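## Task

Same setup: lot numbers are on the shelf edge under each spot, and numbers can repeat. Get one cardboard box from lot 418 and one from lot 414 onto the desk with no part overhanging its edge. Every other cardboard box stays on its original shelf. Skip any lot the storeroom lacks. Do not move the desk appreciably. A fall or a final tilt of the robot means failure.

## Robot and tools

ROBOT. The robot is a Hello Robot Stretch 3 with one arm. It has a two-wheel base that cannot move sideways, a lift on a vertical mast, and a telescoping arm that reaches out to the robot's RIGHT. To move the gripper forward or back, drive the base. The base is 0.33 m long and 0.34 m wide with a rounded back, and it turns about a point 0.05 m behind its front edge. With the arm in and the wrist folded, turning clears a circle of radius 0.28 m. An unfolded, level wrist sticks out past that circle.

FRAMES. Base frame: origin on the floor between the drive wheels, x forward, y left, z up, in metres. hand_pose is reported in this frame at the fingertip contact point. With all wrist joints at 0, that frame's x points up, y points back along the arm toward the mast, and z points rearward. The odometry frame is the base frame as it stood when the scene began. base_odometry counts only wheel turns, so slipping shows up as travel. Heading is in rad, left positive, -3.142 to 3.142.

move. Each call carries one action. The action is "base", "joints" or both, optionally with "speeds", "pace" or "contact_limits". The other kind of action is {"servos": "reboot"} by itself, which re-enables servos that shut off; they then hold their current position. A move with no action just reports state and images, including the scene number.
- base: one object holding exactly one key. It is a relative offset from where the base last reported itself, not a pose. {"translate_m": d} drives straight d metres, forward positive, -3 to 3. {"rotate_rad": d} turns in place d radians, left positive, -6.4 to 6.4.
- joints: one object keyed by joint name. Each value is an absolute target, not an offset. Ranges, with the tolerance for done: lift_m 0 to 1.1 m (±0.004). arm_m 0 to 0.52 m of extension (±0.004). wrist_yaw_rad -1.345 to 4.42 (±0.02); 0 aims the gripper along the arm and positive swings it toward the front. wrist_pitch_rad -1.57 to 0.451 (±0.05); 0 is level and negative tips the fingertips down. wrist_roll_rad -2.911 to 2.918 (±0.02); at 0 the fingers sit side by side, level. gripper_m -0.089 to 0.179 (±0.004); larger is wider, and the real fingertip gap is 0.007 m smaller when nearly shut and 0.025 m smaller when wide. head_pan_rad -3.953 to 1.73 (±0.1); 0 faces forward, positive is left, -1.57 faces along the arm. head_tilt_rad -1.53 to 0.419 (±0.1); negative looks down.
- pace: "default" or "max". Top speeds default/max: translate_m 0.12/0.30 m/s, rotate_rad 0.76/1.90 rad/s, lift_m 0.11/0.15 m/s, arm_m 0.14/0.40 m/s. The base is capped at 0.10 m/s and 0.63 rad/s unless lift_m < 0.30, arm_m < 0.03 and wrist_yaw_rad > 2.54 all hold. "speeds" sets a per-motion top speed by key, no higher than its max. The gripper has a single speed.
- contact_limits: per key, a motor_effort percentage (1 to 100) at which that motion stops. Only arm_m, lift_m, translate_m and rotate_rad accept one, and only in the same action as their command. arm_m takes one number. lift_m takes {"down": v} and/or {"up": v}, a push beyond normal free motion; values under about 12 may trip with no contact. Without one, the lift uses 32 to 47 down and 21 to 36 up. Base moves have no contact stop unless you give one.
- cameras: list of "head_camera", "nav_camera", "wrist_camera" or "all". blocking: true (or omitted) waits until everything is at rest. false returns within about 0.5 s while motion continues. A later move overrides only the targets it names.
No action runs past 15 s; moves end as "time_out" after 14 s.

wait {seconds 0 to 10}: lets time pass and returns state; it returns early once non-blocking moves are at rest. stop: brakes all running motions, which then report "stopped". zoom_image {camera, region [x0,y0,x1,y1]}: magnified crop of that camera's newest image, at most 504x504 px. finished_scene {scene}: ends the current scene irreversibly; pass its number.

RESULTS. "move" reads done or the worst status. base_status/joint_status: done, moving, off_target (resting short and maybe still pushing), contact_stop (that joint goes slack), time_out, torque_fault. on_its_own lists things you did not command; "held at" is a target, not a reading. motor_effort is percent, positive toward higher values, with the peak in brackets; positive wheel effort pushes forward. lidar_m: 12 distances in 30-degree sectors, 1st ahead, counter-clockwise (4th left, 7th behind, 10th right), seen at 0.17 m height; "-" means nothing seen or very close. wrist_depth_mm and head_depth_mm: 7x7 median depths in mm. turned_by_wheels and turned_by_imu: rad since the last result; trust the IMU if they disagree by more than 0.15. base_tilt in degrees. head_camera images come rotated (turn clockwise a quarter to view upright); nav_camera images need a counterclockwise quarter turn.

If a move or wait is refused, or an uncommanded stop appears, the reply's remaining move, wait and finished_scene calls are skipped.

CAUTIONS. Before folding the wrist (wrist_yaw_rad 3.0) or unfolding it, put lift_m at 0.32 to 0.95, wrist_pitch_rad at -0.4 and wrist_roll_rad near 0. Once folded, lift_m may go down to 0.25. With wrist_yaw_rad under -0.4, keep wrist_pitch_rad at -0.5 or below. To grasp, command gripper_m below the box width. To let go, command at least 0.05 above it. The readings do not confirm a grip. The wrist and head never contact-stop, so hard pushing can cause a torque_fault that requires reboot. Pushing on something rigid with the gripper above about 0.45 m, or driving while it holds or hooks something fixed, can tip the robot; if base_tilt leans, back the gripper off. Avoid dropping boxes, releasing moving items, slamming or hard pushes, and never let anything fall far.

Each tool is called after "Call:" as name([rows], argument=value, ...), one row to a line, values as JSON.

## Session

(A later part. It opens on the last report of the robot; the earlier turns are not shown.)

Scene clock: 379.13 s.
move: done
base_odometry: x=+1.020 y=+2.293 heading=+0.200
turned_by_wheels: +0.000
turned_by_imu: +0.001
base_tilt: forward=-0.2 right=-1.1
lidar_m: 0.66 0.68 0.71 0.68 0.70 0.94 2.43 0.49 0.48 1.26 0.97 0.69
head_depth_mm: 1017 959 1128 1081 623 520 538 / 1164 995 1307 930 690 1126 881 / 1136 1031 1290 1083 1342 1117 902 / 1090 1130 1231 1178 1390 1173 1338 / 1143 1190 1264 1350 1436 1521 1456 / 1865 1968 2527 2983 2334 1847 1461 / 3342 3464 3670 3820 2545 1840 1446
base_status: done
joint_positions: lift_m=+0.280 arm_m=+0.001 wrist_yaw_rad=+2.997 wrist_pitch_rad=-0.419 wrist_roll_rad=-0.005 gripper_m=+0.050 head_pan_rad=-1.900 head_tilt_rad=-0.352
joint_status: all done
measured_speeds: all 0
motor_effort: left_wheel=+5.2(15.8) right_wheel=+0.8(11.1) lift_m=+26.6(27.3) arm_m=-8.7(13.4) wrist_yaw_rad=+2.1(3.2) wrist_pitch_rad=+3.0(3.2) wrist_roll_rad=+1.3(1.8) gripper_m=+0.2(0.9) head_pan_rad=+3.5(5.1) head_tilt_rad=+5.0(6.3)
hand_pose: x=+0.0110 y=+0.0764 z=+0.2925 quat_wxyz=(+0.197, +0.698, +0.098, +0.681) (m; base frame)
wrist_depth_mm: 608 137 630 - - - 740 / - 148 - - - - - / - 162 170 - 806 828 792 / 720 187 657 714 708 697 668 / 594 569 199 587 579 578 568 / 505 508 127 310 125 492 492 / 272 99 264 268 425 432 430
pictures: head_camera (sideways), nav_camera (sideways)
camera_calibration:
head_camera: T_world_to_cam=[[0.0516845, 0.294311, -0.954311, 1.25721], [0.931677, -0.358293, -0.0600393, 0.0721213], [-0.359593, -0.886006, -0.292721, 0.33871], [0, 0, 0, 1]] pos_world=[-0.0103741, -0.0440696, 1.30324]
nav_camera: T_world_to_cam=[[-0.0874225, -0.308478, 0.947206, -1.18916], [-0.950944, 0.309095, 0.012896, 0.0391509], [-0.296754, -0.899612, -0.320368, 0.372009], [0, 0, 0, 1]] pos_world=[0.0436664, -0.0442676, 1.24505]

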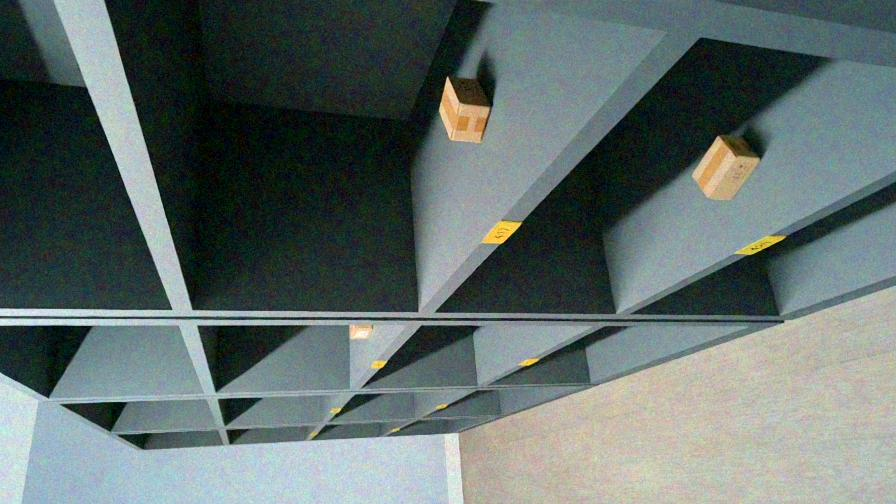

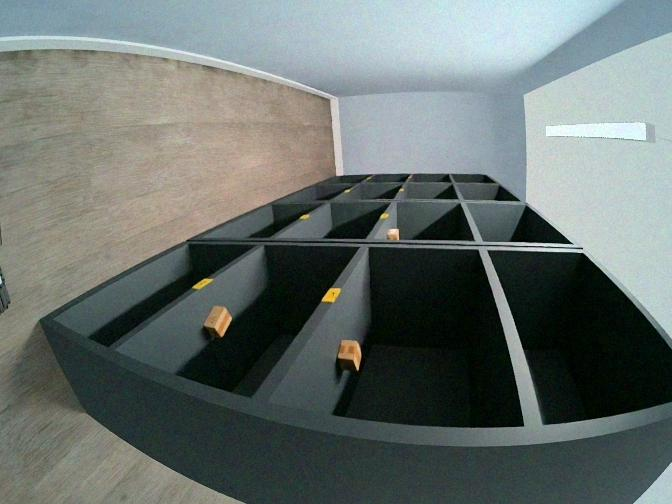

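Call:
zoom_image(camera="head_camera", region=[300, 320, 460, 450])

Call:
zoom_image(camera="head_camera", region=[690, 200, 810, 270])

Call:
zoom_image(camera="head_camera", region=[440, 330, 560, 430])

Scaled by 3.150 from the camera's 896x504 image, which has a finer 1280x720 frame.

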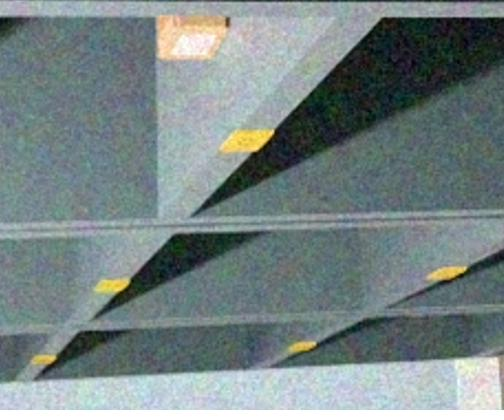

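Scaled by 4.200 from the camera's 896x504 image, which has a finer 1280x720 frame.

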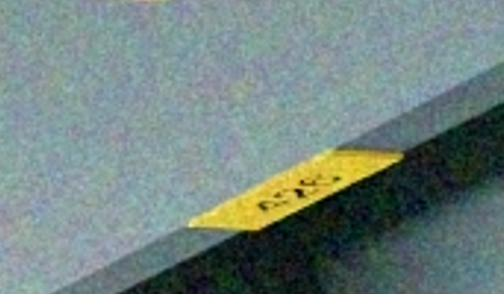

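Scaled by 4.200 from the camera's 896x504 image, which has a finer 1280x720 frame.

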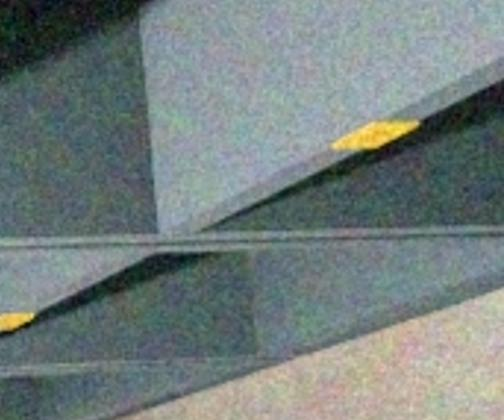

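Call:
move(base={"rotate_rad":-1.57}, pace="max")

Call:
move(base={"translate_m":1.7}, joints={"head_pan_rad":-1.2,"head_tilt_rad":-0.4}, pace="max", cameras=["nav_camera","head_camera"])

Call:
zoom_image(camera="head_camera", region=[200, 0, 700, 504])

Scene clock: 402.20 s.
move: done
base_odometry: x=+1.020 y=+2.293 heading=-1.369
turned_by_wheels: -1.570
turned_by_imu: -1.539
base_tilt: forward=-0.4 right=-1.1
lidar_m: 1.32 0.95 0.69 0.66 0.68 0.71 0.68 0.71 0.96 2.59 0.48 0.49
head_depth_mm: 955 971 988 1009 1030 1052 1079 / 1126 1149 1179 1207 1232 1272 1301 / 1376 1409 1446 1490 1541 1596 1470 / 1759 1831 1894 1966 2058 1859 1466 / 2443 2590 2742 2881 2520 1885 1462 / 2595 2766 2893 3095 2580 1870 1448 / 2520 2660 2799 2961 2572 1845 1447
base_status: done
joint_positions: lift_m=+0.280 arm_m=+0.001 wrist_yaw_rad=+2.997 wrist_pitch_rad=-0.419 wrist_roll_rad=-0.005 gripper_m=+0.050 head_pan_rad=-1.900 head_tilt_rad=-0.349
joint_status: not commanded
measured_speeds: all 0
motor_effort: left_wheel=+6.1(15.5) right_wheel=-9.2(14.2) lift_m=+28.3(28.5) arm_m=-13.1(13.2) wrist_yaw_rad=+2.1(3.0) wrist_pitch_rad=+3.1(3.2) wrist_roll_rad=+1.5(1.8) gripper_m=+0.3(0.8) head_pan_rad=+2.6(4.1) head_tilt_rad=+3.9(5.7)
hand_pose: x=+0.0110 y=+0.0764 z=+0.2925 quat_wxyz=(+0.197, +0.698, +0.098, +0.681) (m; base frame)
wrist_depth_mm: - 137 - - - - - / - 148 - - - - - / - 161 170 - 805 795 826 / 687 187 656 704 693 697 701 / 595 567 200 585 575 576 577 / 509 505 127 309 125 497 494 / 272 99 263 269 423 431 430
pictures: none

Scene clock: 409.27 s.
move: done
base_odometry: x=+1.360 y=+0.628 heading=-1.369
turned_by_wheels: +0.000
turned_by_imu: +0.002
base_tilt: forward=-0.3 right=-1.2
lidar_m: 1.43 0.96 0.70 0.67 0.70 0.95 1.36 0.51 0.53 0.79 0.65 0.57
head_depth_mm: 437 658 695 739 603 439 369 / 443 681 723 761 595 437 379 / 451 709 751 793 560 434 767 / 459 736 781 826 587 432 809 / 467 766 821 844 582 430 830 / 478 731 772 779 578 461 827 / 489 620 649 681 573 478 777
base_status: done
joint_positions: lift_m=+0.280 arm_m=+0.001 wrist_yaw_rad=+2.997 wrist_pitch_rad=-0.419 wrist_roll_rad=-0.005 gripper_m=+0.050 head_pan_rad=-1.200 head_tilt_rad=-0.400
joint_status: all done
measured_speeds: all 0
motor_effort: left_wheel=+0.9(13.2) right_wheel=+6.2(14.2) lift_m=+30.0(30.4) arm_m=-11.8(13.4) wrist_yaw_rad=+0.7(2.8) wrist_pitch_rad=+3.1(3.2) wrist_roll_rad=+1.6(1.9) gripper_m=+0.3(1.2) head_pan_rad=-3.3(4.4) head_tilt_rad=-3.6(6.2)
hand_pose: x=+0.0110 y=+0.0764 z=+0.2925 quat_wxyz=(+0.197, +0.698, +0.098, +0.681) (m; base frame)
wrist_depth_mm: - 137 - - - - - / - 148 - - - - - / - 162 171 - 799 805 826 / 712 187 659 718 703 713 694 / 589 570 200 583 579 582 582 / 507 504 127 306 125 493 490 / 273 99 263 269 425 433 432
pictures: head_camera (sideways), nav_camera (sideways)
camera_calibration:
head_camera: T_world_to_cam=[[-0.166526, 0.300535, -0.939121, 1.23862], [0.942292, 0.329042, -0.0617889, 0.0743047], [0.290441, -0.895215, -0.337986, 0.393676], [0, 0, 0, 1]] pos_world=[0.0219057, -0.0442727, 1.30086]
nav_camera: T_world_to_cam=[[0.148209, -0.334185, 0.930782, -1.16923], [-0.926185, -0.376873, 0.0121662, 0.039973], [0.346721, -0.863879, -0.365373, 0.426629], [0, 0, 0, 1]] pos_world=[0.0623915, -0.00711684, 1.24369]

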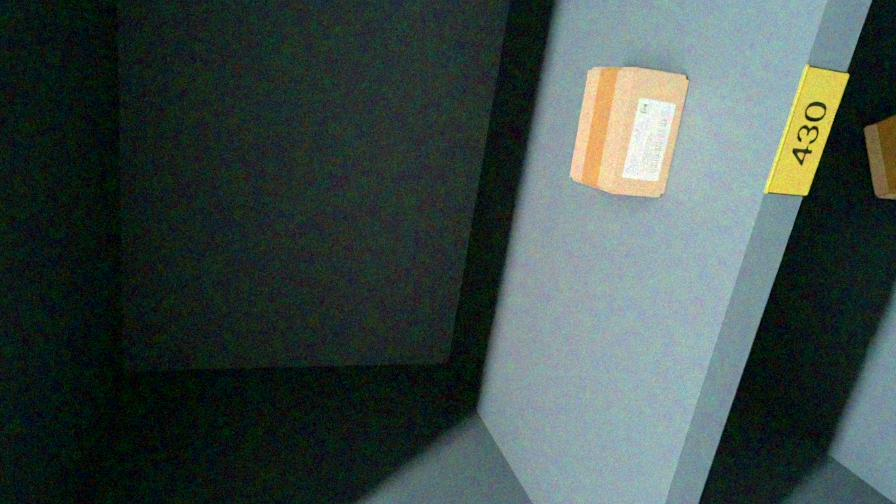

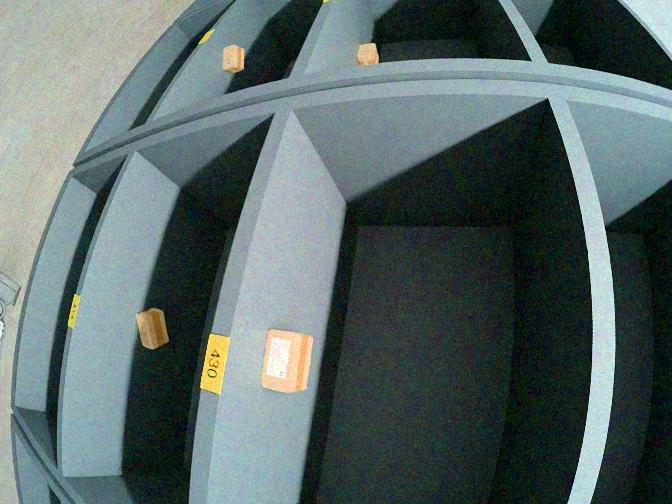

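Scaled by 1.000.

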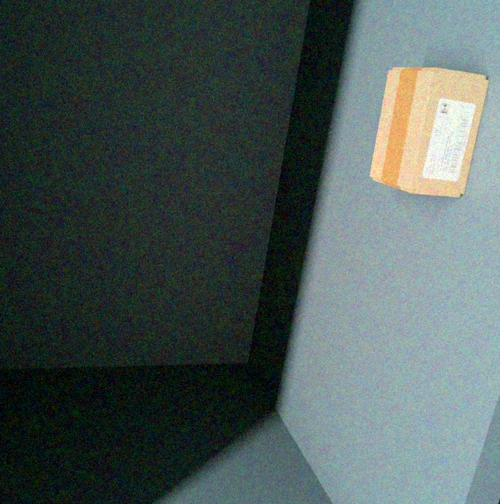

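Call:
zoom_image(camera="nav_camera", region=[50, 270, 130, 350])

Call:
move(joints={"head_pan_rad":-1.3,"head_tilt_rad":-0.8}, cameras=["head_camera","nav_camera"])

Scaled by 6.300 from the camera's 672x504 image, which has a finer 792x594 frame.

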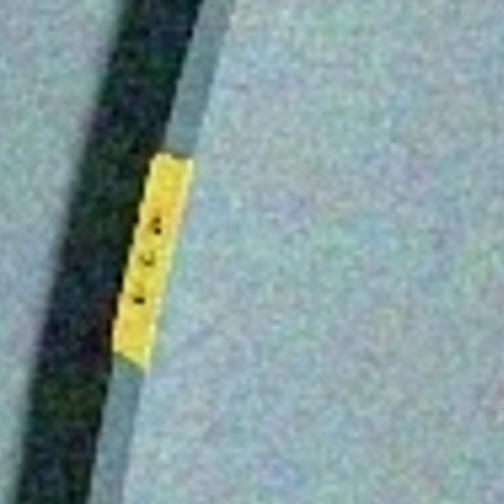

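Scene clock: 415.53 s.
move: done
base_odometry: x=+1.360 y=+0.628 heading=-1.369
turned_by_wheels: +0.000
turned_by_imu: +0.000
base_tilt: forward=-0.3 right=-1.1
lidar_m: 1.43 0.96 0.70 0.67 0.70 0.95 1.36 0.51 0.53 0.79 0.65 0.57
head_depth_mm: 623 685 566 439 869 776 1020 / 637 700 559 436 888 767 1049 / 653 714 473 434 860 765 1064 / 669 722 526 444 868 776 1071 / 690 745 544 455 886 789 1084 / 711 736 538 465 880 803 1095 / 694 695 530 831 878 1020 1105
base_status: not commanded
joint_positions: lift_m=+0.280 arm_m=+0.001 wrist_yaw_rad=+2.997 wrist_pitch_rad=-0.419 wrist_roll_rad=-0.005 gripper_m=+0.050 head_pan_rad=-1.303 head_tilt_rad=-0.811
joint_status: all done
measured_speeds: all 0
motor_effort: left_wheel=+0.9(1.1) right_wheel=+5.8(6.6) lift_m=+30.7(31.1) arm_m=-10.6(10.6) wrist_yaw_rad=+1.7(2.7) wrist_pitch_rad=+3.0(3.1) wrist_roll_rad=+1.7(2.0) gripper_m=+0.6(0.7) head_pan_rad=-2.9(4.2) head_tilt_rad=-4.2(7.2)
hand_pose: x=+0.0110 y=+0.0764 z=+0.2925 quat_wxyz=(+0.197, +0.698, +0.098, +0.681) (m; base frame)
wrist_depth_mm: - 137 - - - - - / - 148 - - - - - / - 162 171 - 795 798 829 / 719 187 655 709 692 696 688 / 590 571 200 586 580 575 582 / 507 506 127 308 125 495 493 / 273 99 262 268 421 431 432
pictures: head_camera (sideways), nav_camera (sideways)
camera_calibration:
head_camera: T_world_to_cam=[[-0.226262, 0.650814, -0.724739, 0.959476], [0.963955, 0.256533, -0.0705787, 0.085536], [0.139986, -0.714585, -0.685399, 0.846683], [0, 0, 0, 1]] pos_world=[0.0161167, -0.0413566, 1.28172]
nav_camera: T_world_to_cam=[[0.203099, -0.677152, 0.70726, -0.87808], [-0.959235, -0.282566, 0.00492073, 0.0496261], [0.196515, -0.679428, -0.706937, 0.871975], [0, 0, 0, 1]] pos_world=[0.0545843, 0.0118731, 1.23722]

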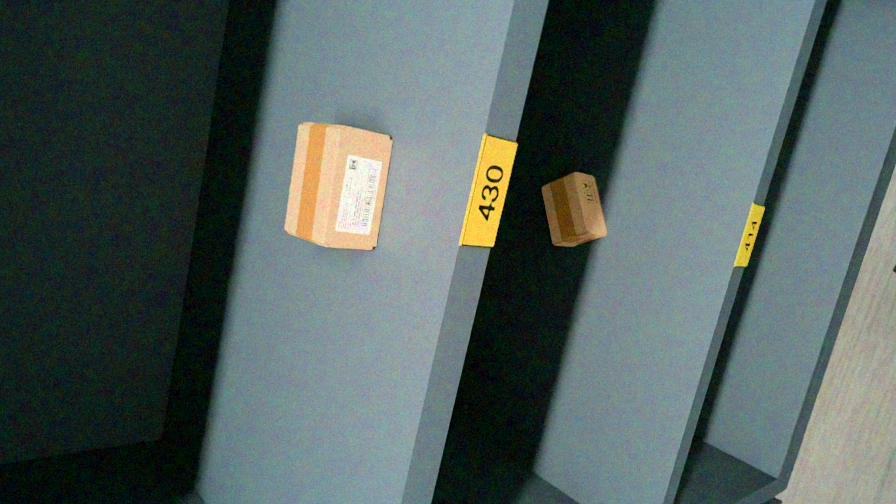

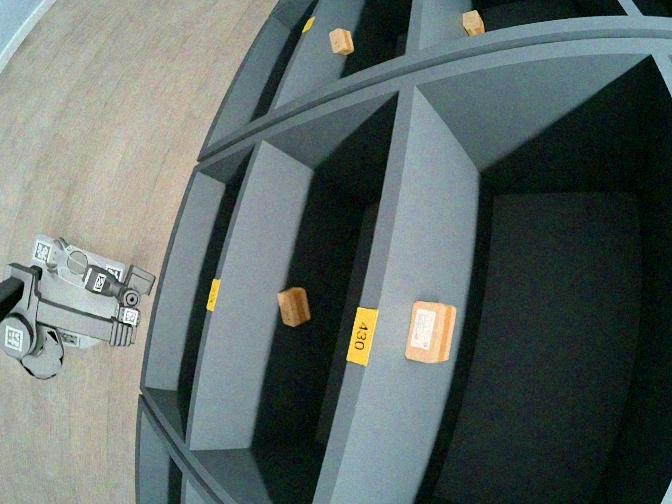

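Call:
move(joints={"lift_m":0.74}, pace="max")

Call:
move(joints={"wrist_yaw_rad":0})

Call:
move(joints={"wrist_pitch_rad":-0.7,"gripper_m":0.14}, cameras=["wrist_camera","head_camera"])

Scene clock: 434.13 s.
move: done
base_odometry: x=+1.360 y=+0.628 heading=-1.369
turned_by_wheels: +0.000
turned_by_imu: +0.000
base_tilt: forward=-0.2 right=-1.3
lidar_m: 1.43 0.96 0.70 0.67 0.70 0.95 1.35 0.51 0.53 0.79 0.65 0.57
head_depth_mm: 618 692 579 446 874 777 690 / 634 703 571 443 887 771 308 / 653 715 473 440 869 767 320 / 670 732 538 449 881 767 342 / 690 742 554 460 894 792 1085 / 707 762 549 471 889 808 1092 / 690 711 543 808 864 992 1096
base_status: not commanded
joint_positions: lift_m=+0.740 arm_m=+0.001 wrist_yaw_rad=+2.997 wrist_pitch_rad=-0.419 wrist_roll_rad=-0.005 gripper_m=+0.050 head_pan_rad=-1.300 head_tilt_rad=-0.800
joint_status: all done
measured_speeds: all 0
motor_effort: left_wheel=+0.8(1.3) right_wheel=+5.5(6.7) lift_m=+27.9(34.9) arm_m=-8.0(9.7) wrist_yaw_rad=+1.0(3.2) wrist_pitch_rad=+2.8(3.1) wrist_roll_rad=+1.4(1.8) gripper_m=+0.7(0.9) head_pan_rad=+3.4(4.2) head_tilt_rad=+1.9(3.1)
hand_pose: x=+0.0110 y=+0.0765 z=+0.7526 quat_wxyz=(+0.196, +0.698, +0.097, +0.681) (m; base frame)
wrist_depth_mm: - 137 - - - - - / - 148 - - - - - / - 161 170 - - - - / - 179 188 - - - - / - - 198 - 156 - - / - - 127 - 125 - - / 940 99 283 900 876 899 897
pictures: none

Scene clock: 436.63 s.
move: done
base_odometry: x=+1.360 y=+0.628 heading=-1.369
turned_by_wheels: +0.000
turned_by_imu: +0.000
base_tilt: forward=-0.4 right=-1.3
lidar_m: 1.43 0.96 0.70 0.67 0.70 0.95 1.35 0.51 0.53 0.79 0.65 0.57
head_depth_mm: 620 691 578 446 876 777 687 / 637 702 573 443 891 724 308 / 650 713 472 439 869 490 320 / 670 731 538 448 879 766 1073 / 689 742 555 460 895 790 1085 / 709 758 548 471 890 806 1090 / 691 709 541 808 866 988 1093
base_status: not commanded
joint_positions: lift_m=+0.740 arm_m=+0.001 wrist_yaw_rad=+0.003 wrist_pitch_rad=-0.419 wrist_roll_rad=-0.005 gripper_m=+0.050 head_pan_rad=-1.300 head_tilt_rad=-0.800
joint_status: all done
measured_speeds: all 0
motor_effort: left_wheel=+0.5(1.3) right_wheel=+6.5(6.9) lift_m=+23.3(28.0) arm_m=-7.9(8.9) wrist_yaw_rad=-3.6(6.9) wrist_pitch_rad=+3.0(3.1) wrist_roll_rad=+1.6(1.8) gripper_m=+0.5(1.0) head_pan_rad=+3.1(4.0) head_tilt_rad=+2.2(3.4)
hand_pose: x=-0.0208 y=-0.3699 z=+0.7526 quat_wxyz=(+0.694, +0.149, -0.689, -0.146) (m; base frame)
wrist_depth_mm: - - - - - - 478 / - - - - - - 527 / - - - - - - - / - - 541 - - 536 - / 491 487 483 452 481 478 470 / 417 417 127 413 125 409 410 / 364 99 351 359 350 357 356
pictures: none

Scene clock: 438.07 s.
move: done
base_odometry: x=+1.360 y=+0.628 heading=-1.369
turned_by_wheels: +0.000
turned_by_imu: +0.000
base_tilt: forward=-0.3 right=-1.2
lidar_m: 1.43 0.96 0.70 0.67 0.69 0.95 1.35 0.51 0.53 0.79 0.65 0.57
head_depth_mm: 621 692 576 445 875 777 688 / 636 702 572 442 892 773 308 / 653 717 472 438 869 750 319 / 669 730 537 449 877 765 1069 / 688 740 553 460 900 793 1087 / 710 757 549 471 889 806 1100 / 690 708 542 806 870 991 1095
base_status: not commanded
joint_positions: lift_m=+0.740 arm_m=+0.001 wrist_yaw_rad=+0.003 wrist_pitch_rad=-0.708 wrist_roll_rad=-0.005 gripper_m=+0.140 head_pan_rad=-1.300 head_tilt_rad=-0.800
joint_status: all done
measured_speeds: all 0
motor_effort: left_wheel=+0.4(1.2) right_wheel=+5.4(6.4) lift_m=+24.8(24.9) arm_m=-7.1(8.0) wrist_yaw_rad=-3.3(5.0) wrist_pitch_rad=+1.1(3.3) wrist_roll_rad=+1.6(1.8) gripper_m=+0.6(82.0) head_pan_rad=+3.9(4.0) head_tilt_rad=+2.8(3.2)
hand_pose: x=-0.0210 y=-0.3245 z=+0.6937 quat_wxyz=(+0.665, +0.247, -0.661, -0.244) (m; base frame)
wrist_depth_mm: - - - - - - 529 / 517 521 514 513 507 498 483 / 458 451 414 429 439 435 427 / 403 398 396 390 390 383 381 / 358 351 355 351 350 344 344 / 330 126 321 317 314 120 305 / 105 126 306 313 301 - 112
pictures: head_camera (sideways), wrist_camera
camera_calibration:
head_camera: T_world_to_cam=[[-0.226285, 0.642013, -0.73254, 0.96966], [0.963269, 0.259135, -0.0704469, 0.0854759], [0.144599, -0.721574, -0.677069, 0.835789], [0, 0, 0, 1]] pos_world=[0.0162291, -0.0416011, 1.28222]
wrist_camera: T_world_to_cam=[[-0.998932, -0.0340901, -0.0311929, -0.00375947], [-0.00779101, 0.789657, -0.613499, 0.714182], [0.0455459, -0.6126, -0.789079, 0.515794], [0, 0, 0, 1]] pos_world=[-0.0216835, -0.248112, 0.845035]

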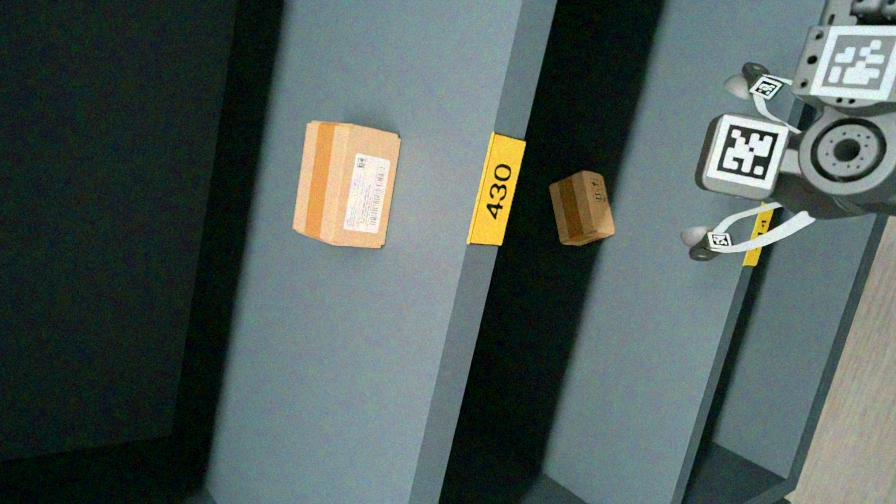

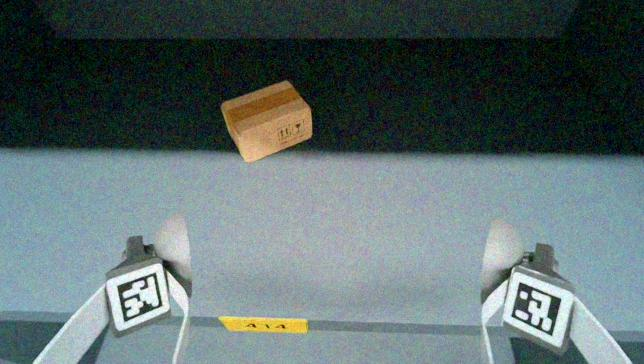

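Call:
move(joints={"wrist_yaw_rad":0.42,"arm_m":0.23,"gripper_m":0.17}, cameras=["wrist_camera"])

Call:
move(joints={"lift_m":0.69}, cameras=["wrist_camera"])

Scene clock: 454.33 s.
move: done
base_odometry: x=+1.360 y=+0.627 heading=-1.370
turned_by_wheels: +0.000
turned_by_imu: +0.011
base_tilt: forward=-2.8 right=-5.1
lidar_m: 1.44 0.94 0.69 0.66 0.69 0.95 1.35 0.51 0.53 0.80 0.65 0.58
head_depth_mm: 682 758 679 500 452 793 729 / 699 780 680 498 483 808 1080 / 721 803 612 515 894 812 1101 / 740 830 634 533 918 826 1100 / 763 842 665 552 967 847 1118 / 787 871 663 1047 966 1191 1136 / 759 805 655 875 933 1023 1139
base_status: not commanded
joint_positions: lift_m=+0.740 arm_m=+0.230 wrist_yaw_rad=+0.418 wrist_pitch_rad=-0.711 wrist_roll_rad=-0.004 gripper_m=+0.170 head_pan_rad=-1.300 head_tilt_rad=-0.795
joint_status: all done
measured_speeds: all 0
on_its_own: base_tilt is 4.5 degrees off its reading at the scene's start (forward=-0.3 right=-1.3)
motor_effort: left_wheel=-8.1(9.4) right_wheel=+4.9(6.3) lift_m=+29.1(34.5) arm_m=+16.6(39.6) wrist_yaw_rad=+2.1(4.9) wrist_pitch_rad=+1.6(1.7) wrist_roll_rad=+1.0(1.9) gripper_m=+0.2(81.6) head_pan_rad=+3.2(3.7) head_tilt_rad=-4.6(4.6)
hand_pose: x=+0.0509 y=-0.5382 z=+0.6933 quat_wxyz=(+0.701, +0.379, -0.596, -0.103) (m; base frame)
wrist_depth_mm: 405 481 - - - - - / 425 495 - - - - - / 446 523 534 532 - - - / 461 486 473 471 464 448 - / 430 419 418 414 409 405 399 / 123 141 373 326 363 357 358 / 116 332 339 334 331 323 106
pictures: wrist_camera
camera_calibration:
wrist_camera: T_world_to_cam=[[-0.900703, -0.433254, -0.0320318, -0.158453], [-0.325145, 0.721177, -0.611706, 0.861329], [0.288125, -0.54055, -0.790437, 0.408548], [0, 0, 0, 1]] pos_world=[0.0196254, -0.468981, 0.844736]

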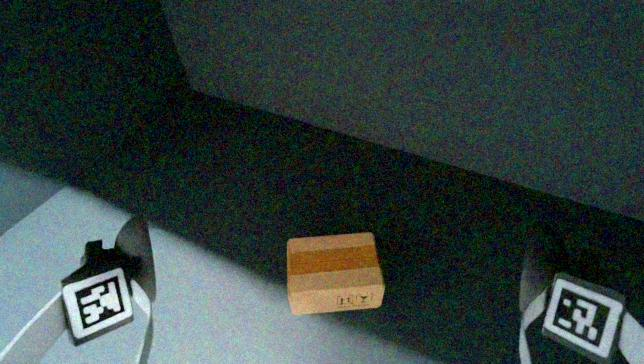

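Scene clock: 456.90 s.
move: done
base_odometry: x=+1.360 y=+0.627 heading=-1.369
turned_by_wheels: +0.000
turned_by_imu: -0.089
base_tilt: forward=-0.3 right=-1.1
lidar_m: 1.46 1.05 0.72 0.67 0.68 0.89 2.02 0.53 0.49 0.79 0.75 0.59
head_depth_mm: 621 689 573 445 460 414 348 / 630 700 568 441 497 753 1053 / 645 709 559 436 617 765 1063 / 656 717 479 436 855 764 1069 / 670 725 529 445 895 778 1077 / 683 736 543 455 890 791 1080 / 696 744 541 466 884 802 1088
base_status: not commanded
joint_positions: lift_m=+0.690 arm_m=+0.230 wrist_yaw_rad=+0.420 wrist_pitch_rad=-0.713 wrist_roll_rad=-0.001 gripper_m=+0.170 head_pan_rad=-1.298 head_tilt_rad=-0.803
joint_status: all done
measured_speeds: all 0
motor_effort: left_wheel=+0.2(16.2) right_wheel=-0.5(15.4) lift_m=+23.5(29.5) arm_m=-9.0(15.6) wrist_yaw_rad=-0.4(4.0) wrist_pitch_rad=+1.9(3.3) wrist_roll_rad=+0.3(1.4) gripper_m=+0.1(1.2) head_pan_rad=-0.1(3.2) head_tilt_rad=-1.0(6.5)
hand_pose: x=+0.0511 y=-0.5377 z=+0.6430 quat_wxyz=(+0.700, +0.380, -0.596, -0.103) (m; base frame)
wrist_depth_mm: 457 - - - - - - / 439 432 427 413 - - - / 381 377 375 369 364 352 342 / 335 334 332 328 322 319 317 / 301 254 239 292 290 286 286 / 117 141 252 260 263 258 259 / 239 242 245 244 242 236 106
pictures: wrist_camera
camera_calibration:
wrist_camera: T_world_to_cam=[[-0.900641, -0.433209, -0.0343022, -0.158197], [-0.324404, 0.722756, -0.610234, 0.830109], [0.289151, -0.538473, -0.791479, 0.370704], [0, 0, 0, 1]] pos_world=[0.0196235, -0.468884, 0.794538]

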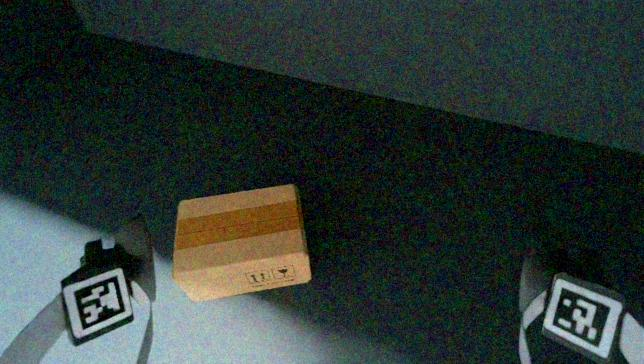

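Call:
move(base={"translate_m":0.05}, joints={"wrist_yaw_rad":0.57,"arm_m":0.246})

Call:
move(joints={"lift_m":0.63}, contact_limits={"lift_m":{"down":14}}, cameras=["wrist_camera"])

Scene clock: 468.63 s.
move: done
base_odometry: x=+1.370 y=+0.579 heading=-1.369
turned_by_wheels: +0.000
turned_by_imu: +0.000
base_tilt: forward=-0.3 right=-1.1
lidar_m: 1.41 1.05 0.72 0.68 0.69 0.89 2.03 0.52 0.53 0.78 0.67 0.54
head_depth_mm: 616 691 578 446 464 411 348 / 628 693 571 442 507 773 1037 / 640 708 470 438 614 768 1048 / 651 712 517 435 857 763 1072 / 664 725 552 446 896 777 1078 / 679 728 548 455 888 789 1076 / 692 736 542 453 882 801 1084
base_status: done
joint_positions: lift_m=+0.690 arm_m=+0.246 wrist_yaw_rad=+0.567 wrist_pitch_rad=-0.713 wrist_roll_rad=-0.001 gripper_m=+0.170 head_pan_rad=-1.300 head_tilt_rad=-0.800
joint_status: all done
measured_speeds: all 0
motor_effort: left_wheel=+7.4(10.2) right_wheel=+2.2(9.6) lift_m=+30.3(31.3) arm_m=+11.7(14.8) wrist_yaw_rad=+2.1(4.4) wrist_pitch_rad=+1.9(2.0) wrist_roll_rad=+0.1(0.6) gripper_m=+0.7(0.9) head_pan_rad=-2.5(3.6) head_tilt_rad=+2.5(2.8)
hand_pose: x=+0.0742 y=-0.5413 z=+0.6430 quat_wxyz=(+0.706, +0.422, -0.566, -0.051) (m; base frame)
wrist_depth_mm: 375 456 - - - - - / 395 434 423 412 - - - / 380 376 370 369 362 346 - / 333 333 329 326 322 321 315 / 299 297 295 236 290 288 284 / 117 141 266 214 255 257 258 / 239 241 244 230 236 236 106
pictures: none

Scene clock: 470.00 s.
move: done
base_odometry: x=+1.370 y=+0.579 heading=-1.369
turned_by_wheels: +0.000
turned_by_imu: +0.000
base_tilt: forward=-0.4 right=-1.1
lidar_m: 1.40 1.05 0.72 0.68 0.69 0.89 2.02 0.52 0.53 0.78 0.67 0.55
head_depth_mm: 617 690 577 445 524 459 391 / 628 695 571 442 534 742 1032 / 639 708 470 439 657 753 1050 / 653 714 516 435 843 765 1066 / 663 726 553 446 893 776 1077 / 680 731 547 455 893 787 1086 / 695 738 542 453 884 799 1088
base_status: not commanded
joint_positions: lift_m=+0.630 arm_m=+0.246 wrist_yaw_rad=+0.567 wrist_pitch_rad=-0.713 wrist_roll_rad=-0.001 gripper_m=+0.170 head_pan_rad=-1.300 head_tilt_rad=-0.800
joint_status: all done
measured_speeds: all 0
motor_effort: left_wheel=+6.8(7.6) right_wheel=+2.4(2.8) lift_m=+25.1(28.8) arm_m=+7.4(11.4) wrist_yaw_rad=+2.7(3.0) wrist_pitch_rad=+1.8(2.0) wrist_roll_rad=+0.2(0.6) gripper_m=+0.1(1.1) head_pan_rad=-3.5(3.6) head_tilt_rad=+1.3(2.8)
contact_limits: lift_m down 14 (down: maximum 72; up: maximum 65)
hand_pose: x=+0.0742 y=-0.5413 z=+0.5830 quat_wxyz=(+0.706, +0.422, -0.566, -0.051) (m; base frame)
wrist_depth_mm: 370 393 387 367 - - - / 334 331 329 325 322 308 - / 293 289 287 283 280 276 273 / 257 255 253 188 246 246 242 / 230 227 218 168 174 221 219 / 117 140 201 158 171 197 194 / 183 186 188 186 185 182 106
pictures: wrist_camera
camera_calibration:
wrist_camera: T_world_to_cam=[[-0.827523, -0.560388, -0.0342311, -0.215378], [-0.426742, 0.667445, -0.610253, 0.781256], [0.364826, -0.49039, -0.791467, 0.335006], [0, 0, 0, 1]] pos_world=[0.0329457, -0.477857, 0.734538]

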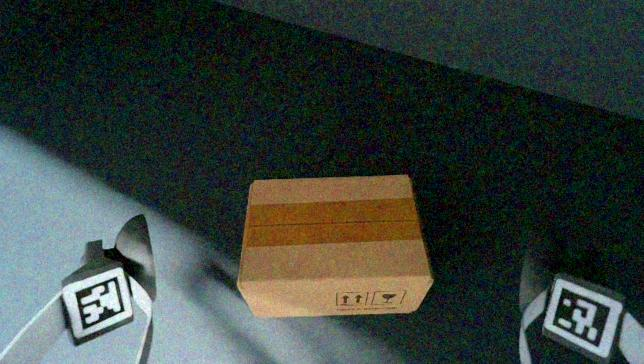

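Call:
move(joints={"gripper_m":-0.03})

Call:
move(joints={"lift_m":0.68}, speeds={"lift_m":0.05}, cameras=["wrist_camera"])

Scene clock: 477.33 s.
move: done
base_odometry: x=+1.370 y=+0.579 heading=-1.369
turned_by_wheels: +0.000
turned_by_imu: +0.000
base_tilt: forward=-0.4 right=-1.2
lidar_m: 1.41 1.05 0.72 0.68 0.69 0.89 2.03 0.52 0.53 0.78 0.67 0.54
head_depth_mm: 617 690 577 445 524 459 392 / 627 697 572 442 534 743 1037 / 639 709 471 439 653 752 1046 / 652 712 515 436 880 764 1066 / 662 726 555 444 896 775 1080 / 679 730 547 454 893 786 1084 / 691 737 542 454 886 801 1085
base_status: not commanded
joint_positions: lift_m=+0.630 arm_m=+0.246 wrist_yaw_rad=+0.567 wrist_pitch_rad=-0.716 wrist_roll_rad=-0.001 gripper_m=-0.028 head_pan_rad=-1.300 head_tilt_rad=-0.800
joint_status: all done
measured_speeds: all 0
motor_effort: left_wheel=+7.1(7.8) right_wheel=+2.4(3.1) lift_m=+30.9(31.5) arm_m=-7.8(7.8) wrist_yaw_rad=+1.5(3.3) wrist_pitch_rad=+2.4(2.5) wrist_roll_rad=+0.3(0.5) gripper_m=-34.4(100.0) head_pan_rad=-3.1(3.8) head_tilt_rad=+1.7(2.2)
contact_limits: lift_m down 14 (down: maximum 72; up: maximum 65)
hand_pose: x=+0.0739 y=-0.5408 z=+0.5824 quat_wxyz=(+0.706, +0.423, -0.566, -0.052) (m; base frame)
wrist_depth_mm: 367 393 383 367 - - - / 333 331 329 322 318 305 - / 291 288 286 281 279 275 272 / 256 255 251 186 246 245 242 / 229 229 167 167 165 219 217 / 208 208 129 156 128 199 198 / 190 100 185 185 182 178 182
pictures: none

Scene clock: 478.87 s.
move: done
base_odometry: x=+1.370 y=+0.579 heading=-1.369
turned_by_wheels: +0.000
turned_by_imu: +0.000
base_tilt: forward=-0.3 right=-1.3
lidar_m: 1.40 1.05 0.72 0.68 0.69 0.89 2.03 0.52 0.53 0.78 0.67 0.54
head_depth_mm: 617 691 577 445 472 415 354 / 629 695 571 442 512 771 1035 / 642 708 470 439 620 767 1050 / 652 714 517 435 858 762 1067 / 665 727 552 446 895 772 1073 / 679 728 547 455 893 786 1082 / 693 739 542 453 884 802 1082
base_status: not commanded
joint_positions: lift_m=+0.680 arm_m=+0.246 wrist_yaw_rad=+0.567 wrist_pitch_rad=-0.716 wrist_roll_rad=-0.001 gripper_m=-0.026 head_pan_rad=-1.300 head_tilt_rad=-0.800
joint_status: all done
measured_speeds: all 0
motor_effort: left_wheel=+7.1(7.5) right_wheel=+1.8(2.7) lift_m=+31.8(34.4) arm_m=-12.0(12.0) wrist_yaw_rad=+1.5(2.8) wrist_pitch_rad=+2.5(2.6) wrist_roll_rad=+0.3(0.4) gripper_m=-15.1(34.7) head_pan_rad=-2.5(3.6) head_tilt_rad=+0.7(2.0)
hand_pose: x=+0.0739 y=-0.5407 z=+0.6323 quat_wxyz=(+0.706, +0.423, -0.566, -0.053) (m; base frame)
wrist_depth_mm: 379 454 453 - - - - / 394 413 407 390 - - - / 361 360 354 352 350 336 - / 321 317 315 186 306 305 300 / 287 285 164 166 165 275 274 / 261 261 129 156 128 249 248 / 238 100 229 230 226 221 227
pictures: wrist_camera
camera_calibration:
wrist_camera: T_world_to_cam=[[-0.827366, -0.560609, -0.0344037, -0.213679], [-0.428178, 0.66919, -0.607329, 0.810069], [0.363496, -0.487752, -0.793705, 0.377485], [0, 0, 0, 1]] pos_world=[0.0328482, -0.477762, 0.784239]

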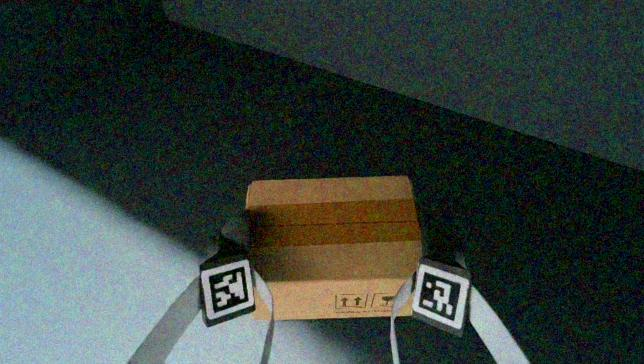

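Call:
move(joints={"arm_m":0.0})

Call:
move(joints={"wrist_yaw_rad":1.6}, base={"rotate_rad":0.07}, cameras=["wrist_camera"])

Call:
move(base={"translate_m":-0.9}, joints={"head_pan_rad":-3.0,"head_tilt_rad":-0.4,"lift_m":0.9}, cameras=["nav_camera"])

Scene clock: 504.33 s.
move: done
base_odometry: x=+1.370 y=+0.579 heading=-1.369
turned_by_wheels: +0.000
turned_by_imu: +0.000
base_tilt: forward=-0.3 right=-1.3
lidar_m: 1.40 1.05 0.72 0.68 0.69 0.89 2.03 0.52 0.53 0.78 0.67 0.55
head_depth_mm: 617 691 577 446 872 775 709 / 629 697 570 443 889 771 707 / 639 708 471 438 882 766 451 / 653 713 517 435 899 761 447 / 665 726 555 446 895 758 1066 / 678 731 550 455 891 789 1072 / 696 738 542 453 884 803 1082
base_status: not commanded
joint_positions: lift_m=+0.680 arm_m=+0.001 wrist_yaw_rad=+0.568 wrist_pitch_rad=-0.716 wrist_roll_rad=-0.001 gripper_m=-0.026 head_pan_rad=-1.300 head_tilt_rad=-0.800
joint_status: all done
measured_speeds: all 0
motor_effort: left_wheel=+7.2(7.9) right_wheel=+2.0(2.9) lift_m=+28.8(31.8) arm_m=-12.7(15.9) wrist_yaw_rad=+1.5(3.2) wrist_pitch_rad=+2.4(2.6) wrist_roll_rad=+0.2(0.6) gripper_m=-15.4(15.8) head_pan_rad=-3.0(3.6) head_tilt_rad=+0.3(1.5)
hand_pose: x=+0.0738 y=-0.2952 z=+0.6323 quat_wxyz=(+0.706, +0.423, -0.566, -0.053) (m; base frame)
wrist_depth_mm: 361 441 480 477 466 455 441 / 380 416 410 403 404 399 389 / 402 363 355 352 350 343 344 / 962 354 319 185 310 309 303 / 899 863 161 166 165 275 273 / 837 811 129 156 128 251 249 / 753 100 712 - - 225 228
pictures: none

Scene clock: 505.83 s.
move: done
base_odometry: x=+1.370 y=+0.579 heading=-1.300
turned_by_wheels: +0.070
turned_by_imu: +0.068
base_tilt: forward=-0.4 right=-1.2
lidar_m: 1.40 0.97 0.71 0.68 0.70 0.95 1.38 0.52 0.56 0.78 0.62 0.55
head_depth_mm: 614 690 577 446 872 777 698 / 631 698 551 442 888 774 389 / 644 710 469 438 885 768 394 / 665 725 560 438 901 765 1069 / 682 735 554 447 897 776 422 / 700 755 547 457 887 808 572 / 667 682 542 468 859 929 1094
base_status: done
joint_positions: lift_m=+0.680 arm_m=+0.001 wrist_yaw_rad=+1.597 wrist_pitch_rad=-0.716 wrist_roll_rad=-0.001 gripper_m=-0.026 head_pan_rad=-1.300 head_tilt_rad=-0.800
joint_status: all done
measured_speeds: all 0
motor_effort: left_wheel=-9.1(11.5) right_wheel=+7.7(10.9) lift_m=+27.8(29.2) arm_m=-11.6(13.3) wrist_yaw_rad=+1.4(4.1) wrist_pitch_rad=+2.6(2.6) wrist_roll_rad=+0.5(0.5) gripper_m=-14.9(15.5) head_pan_rad=-3.0(3.4) head_tilt_rad=-1.1(1.1)
hand_pose: x=+0.1560 y=-0.1410 z=+0.6323 quat_wxyz=(+0.640, +0.647, -0.284, +0.302) (m; base frame)
wrist_depth_mm: - - - - - 372 355 / - - - - - 394 381 / - - - - - 447 342 / 975 - 961 186 576 320 303 / 890 900 163 167 165 - 278 / 815 815 129 157 128 - 253 / 764 100 710 726 704 104 235
pictures: wrist_camera
camera_calibration:
wrist_camera: T_world_to_cam=[[0.0545675, -0.997919, -0.0343651, -0.120865], [-0.794281, -0.0225247, -0.607132, 0.537109], [0.605094, 0.0604253, -0.793857, 0.582216], [0, 0, 0, 1]] pos_world=[0.0809151, -0.143696, 0.784139]

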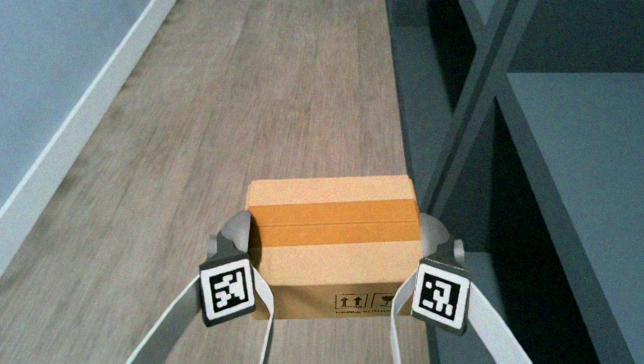

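Scene clock: 515.97 s.
move: done
base_odometry: x=+1.129 y=+1.446 heading=-1.300
turned_by_wheels: +0.000
turned_by_imu: -0.001
base_tilt: forward=-0.3 right=-1.3
lidar_m: 1.37 0.96 0.69 0.66 0.69 0.93 1.50 0.56 0.62 0.79 0.56 0.52
head_depth_mm: 1240 1309 1396 1489 1594 1707 - / 1254 1315 1412 1508 1639 1730 - / 1271 1341 1434 1533 1648 1731 - / 1278 1359 1447 1554 1680 1764 1415 / 1291 1377 1480 1573 1705 1761 1404 / 1308 1387 1498 1587 1719 1758 1388 / 1318 1416 1517 1617 1754 1742 1396
base_status: done
joint_positions: lift_m=+0.900 arm_m=+0.001 wrist_yaw_rad=+1.597 wrist_pitch_rad=-0.716 wrist_roll_rad=-0.001 gripper_m=-0.026 head_pan_rad=-3.000 head_tilt_rad=-0.400
joint_status: all done
measured_speeds: all 0
motor_effort: left_wheel=-5.2(13.3) right_wheel=-6.4(11.9) lift_m=+30.9(35.2) arm_m=-8.3(12.4) wrist_yaw_rad=+2.3(3.3) wrist_pitch_rad=+2.5(2.7) wrist_roll_rad=+0.3(0.6) gripper_m=-14.7(15.7) head_pan_rad=+3.3(5.7) head_tilt_rad=-3.8(6.4)
hand_pose: x=+0.1560 y=-0.1410 z=+0.8523 quat_wxyz=(+0.640, +0.647, -0.284, +0.302) (m; base frame)
wrist_depth_mm: - - - - - 372 314 / - - - - - 376 354 / - - - - - 400 392 / - - - 186 - - - / - - 164 167 165 - - / - - 129 156 128 - - / 941 100 914 909 895 104 -
pictures: nav_camera (sideways)
camera_calibration:
nav_camera: T_world_to_cam=[[-0.35891, -0.0684032, 0.930862, -1.16624], [-0.156628, 0.987583, 0.0121806, 0.0353042], [-0.920136, -0.141427, -0.365168, 0.434075], [0, 0, 0, 1]] pos_world=[-0.0136381, -0.0532504, 1.24369]

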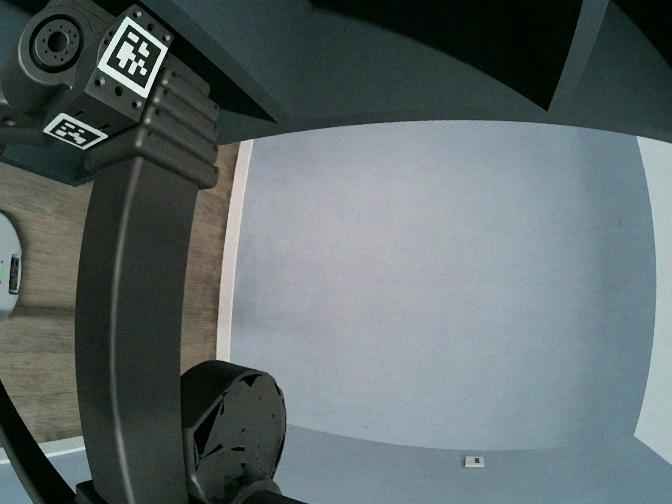

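Call:
move(base={"translate_m":-0.84})

Call:
move(base={"rotate_rad":1.57})

Call:
move(base={"translate_m":-0.95}, cameras=["nav_camera"])

Scene clock: 532.27 s.
move: done
base_odometry: x=+0.904 y=+2.255 heading=-1.299
turned_by_wheels: +0.000
turned_by_imu: +0.000
base_tilt: forward=-0.2 right=-1.2
lidar_m: 1.31 0.94 0.68 0.65 0.67 0.69 0.67 0.69 0.94 2.47 0.51 0.50
head_depth_mm: 535 566 603 646 697 737 - / 541 572 612 655 705 749 - / 548 581 619 666 716 773 - / 553 587 627 673 727 789 861 / 560 595 635 684 736 801 877 / 566 602 645 693 748 817 891 / 574 609 653 700 762 829 910
base_status: done
joint_positions: lift_m=+0.900 arm_m=+0.001 wrist_yaw_rad=+1.597 wrist_pitch_rad=-0.716 wrist_roll_rad=-0.001 gripper_m=-0.026 head_pan_rad=-3.000 head_tilt_rad=-0.400
joint_status: not commanded
measured_speeds: all 0
motor_effort: left_wheel=-3.7(12.5) right_wheel=-8.1(11.8) lift_m=+28.3(30.7) arm_m=-3.2(7.3) wrist_yaw_rad=+2.5(3.5) wrist_pitch_rad=+2.6(2.7) wrist_roll_rad=+0.1(0.6) gripper_m=-14.9(15.9) head_pan_rad=+3.5(4.0) head_tilt_rad=-3.2(4.6)
hand_pose: x=+0.1560 y=-0.1410 z=+0.8523 quat_wxyz=(+0.640, +0.647, -0.284, +0.302) (m; base frame)
wrist_depth_mm: - - - - - - 285 / - - - - - 754 307 / - - - - - - - / - - - 186 - - - / - - 164 166 166 - - / - - 129 156 128 - - / 923 100 912 918 904 883 887
pictures: none

Scene clock: 535.87 s.
move: done
base_odometry: x=+0.904 y=+2.255 heading=+0.270
turned_by_wheels: +1.570
turned_by_imu: +1.545
base_tilt: forward=-0.2 right=-1.2
lidar_m: 0.65 0.67 0.70 0.67 0.69 0.92 2.35 0.52 0.50 1.27 0.95 0.68
head_depth_mm: 2546 2654 2655 2499 2238 1946 - / 2610 2750 2919 3094 2442 1945 - / 2629 2826 2949 3154 2410 1856 - / 2660 2803 3011 3181 2420 1767 1408 / 2664 2809 2978 3166 2413 1763 1398 / 2688 2864 3043 3195 2364 1751 1395 / 2694 2793 800 815 846 877 911
base_status: done
joint_positions: lift_m=+0.900 arm_m=+0.001 wrist_yaw_rad=+1.598 wrist_pitch_rad=-0.717 wrist_roll_rad=-0.001 gripper_m=-0.026 head_pan_rad=-3.000 head_tilt_rad=-0.400
joint_status: not commanded
measured_speeds: all 0
motor_effort: left_wheel=-8.4(12.3) right_wheel=+8.3(13.1) lift_m=+28.8(30.0) arm_m=-10.5(10.5) wrist_yaw_rad=+2.3(3.0) wrist_pitch_rad=+2.6(2.8) wrist_roll_rad=+0.3(0.6) gripper_m=-14.9(15.7) head_pan_rad=+3.1(3.9) head_tilt_rad=-2.7(3.4)
hand_pose: x=+0.1560 y=-0.1410 z=+0.8522 quat_wxyz=(+0.640, +0.647, -0.284, +0.302) (m; base frame)
wrist_depth_mm: - - - - - - - / - - - - - - - / - - - - - - - / - - - 182 184 - - / - - 164 167 166 - - / - - 129 156 128 - - / 914 100 927 922 904 907 906
pictures: none

Scene clock: 546.50 s.
move: done
base_odometry: x=-0.011 y=+2.001 heading=+0.270
turned_by_wheels: +0.000
turned_by_imu: -0.001
base_tilt: forward=-0.3 right=-1.1
lidar_m: 1.59 0.94 0.67 0.64 0.66 0.88 2.15 1.87 2.17 0.57 0.40 0.52
head_depth_mm: 1781 1887 2003 2155 2193 1885 - / 1793 1915 2046 2189 2297 1932 - / 1819 1940 2053 2199 2314 1855 - / 1850 1972 2077 2244 2351 1792 1407 / 1849 1991 2106 2275 2371 1762 1390 / 1885 1994 2121 2289 2369 1739 1392 / 1910 2025 2154 1923 2140 1746 1388
base_status: done
joint_positions: lift_m=+0.900 arm_m=+0.001 wrist_yaw_rad=+1.598 wrist_pitch_rad=-0.717 wrist_roll_rad=-0.001 gripper_m=-0.026 head_pan_rad=-3.000 head_tilt_rad=-0.400
joint_status: not commanded
measured_speeds: all 0
motor_effort: left_wheel=-5.4(13.2) right_wheel=-6.8(11.8) lift_m=+26.7(28.7) arm_m=-5.9(13.1) wrist_yaw_rad=+1.6(3.5) wrist_pitch_rad=+2.6(2.7) wrist_roll_rad=+0.3(0.6) gripper_m=-14.9(15.7) head_pan_rad=+2.7(4.0) head_tilt_rad=-1.5(3.4)
hand_pose: x=+0.1560 y=-0.1410 z=+0.8522 quat_wxyz=(+0.640, +0.647, -0.284, +0.302) (m; base frame)
wrist_depth_mm: - - - - - - 289 / - - - - - - 290 / - - - - - - 287 / - - - 186 793 - 286 / - - 164 167 165 - 285 / - - 129 156 128 - 285 / 926 100 928 916 894 104 286
pictures: nav_camera (sideways)
camera_calibration:
nav_camera: T_world_to_cam=[[-0.358996, -0.0684151, 0.930828, -1.1662], [-0.156629, 0.987582, 0.0121788, 0.0353064], [-0.920103, -0.141423, -0.365254, 0.434184], [0, 0, 0, 1]] pos_world=[-0.0136379, -0.0532503, 1.24369]

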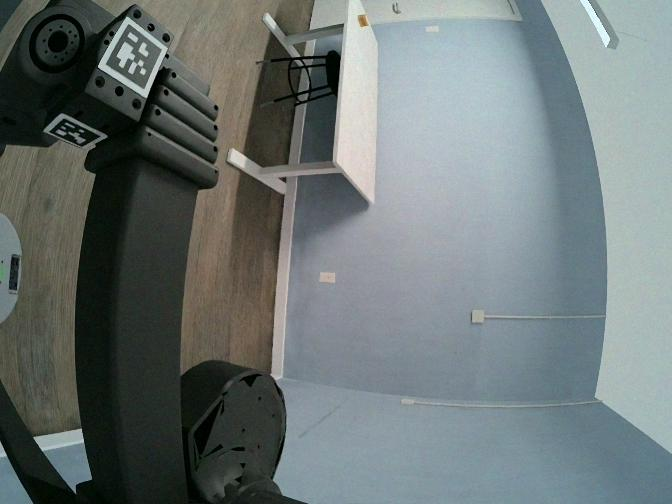

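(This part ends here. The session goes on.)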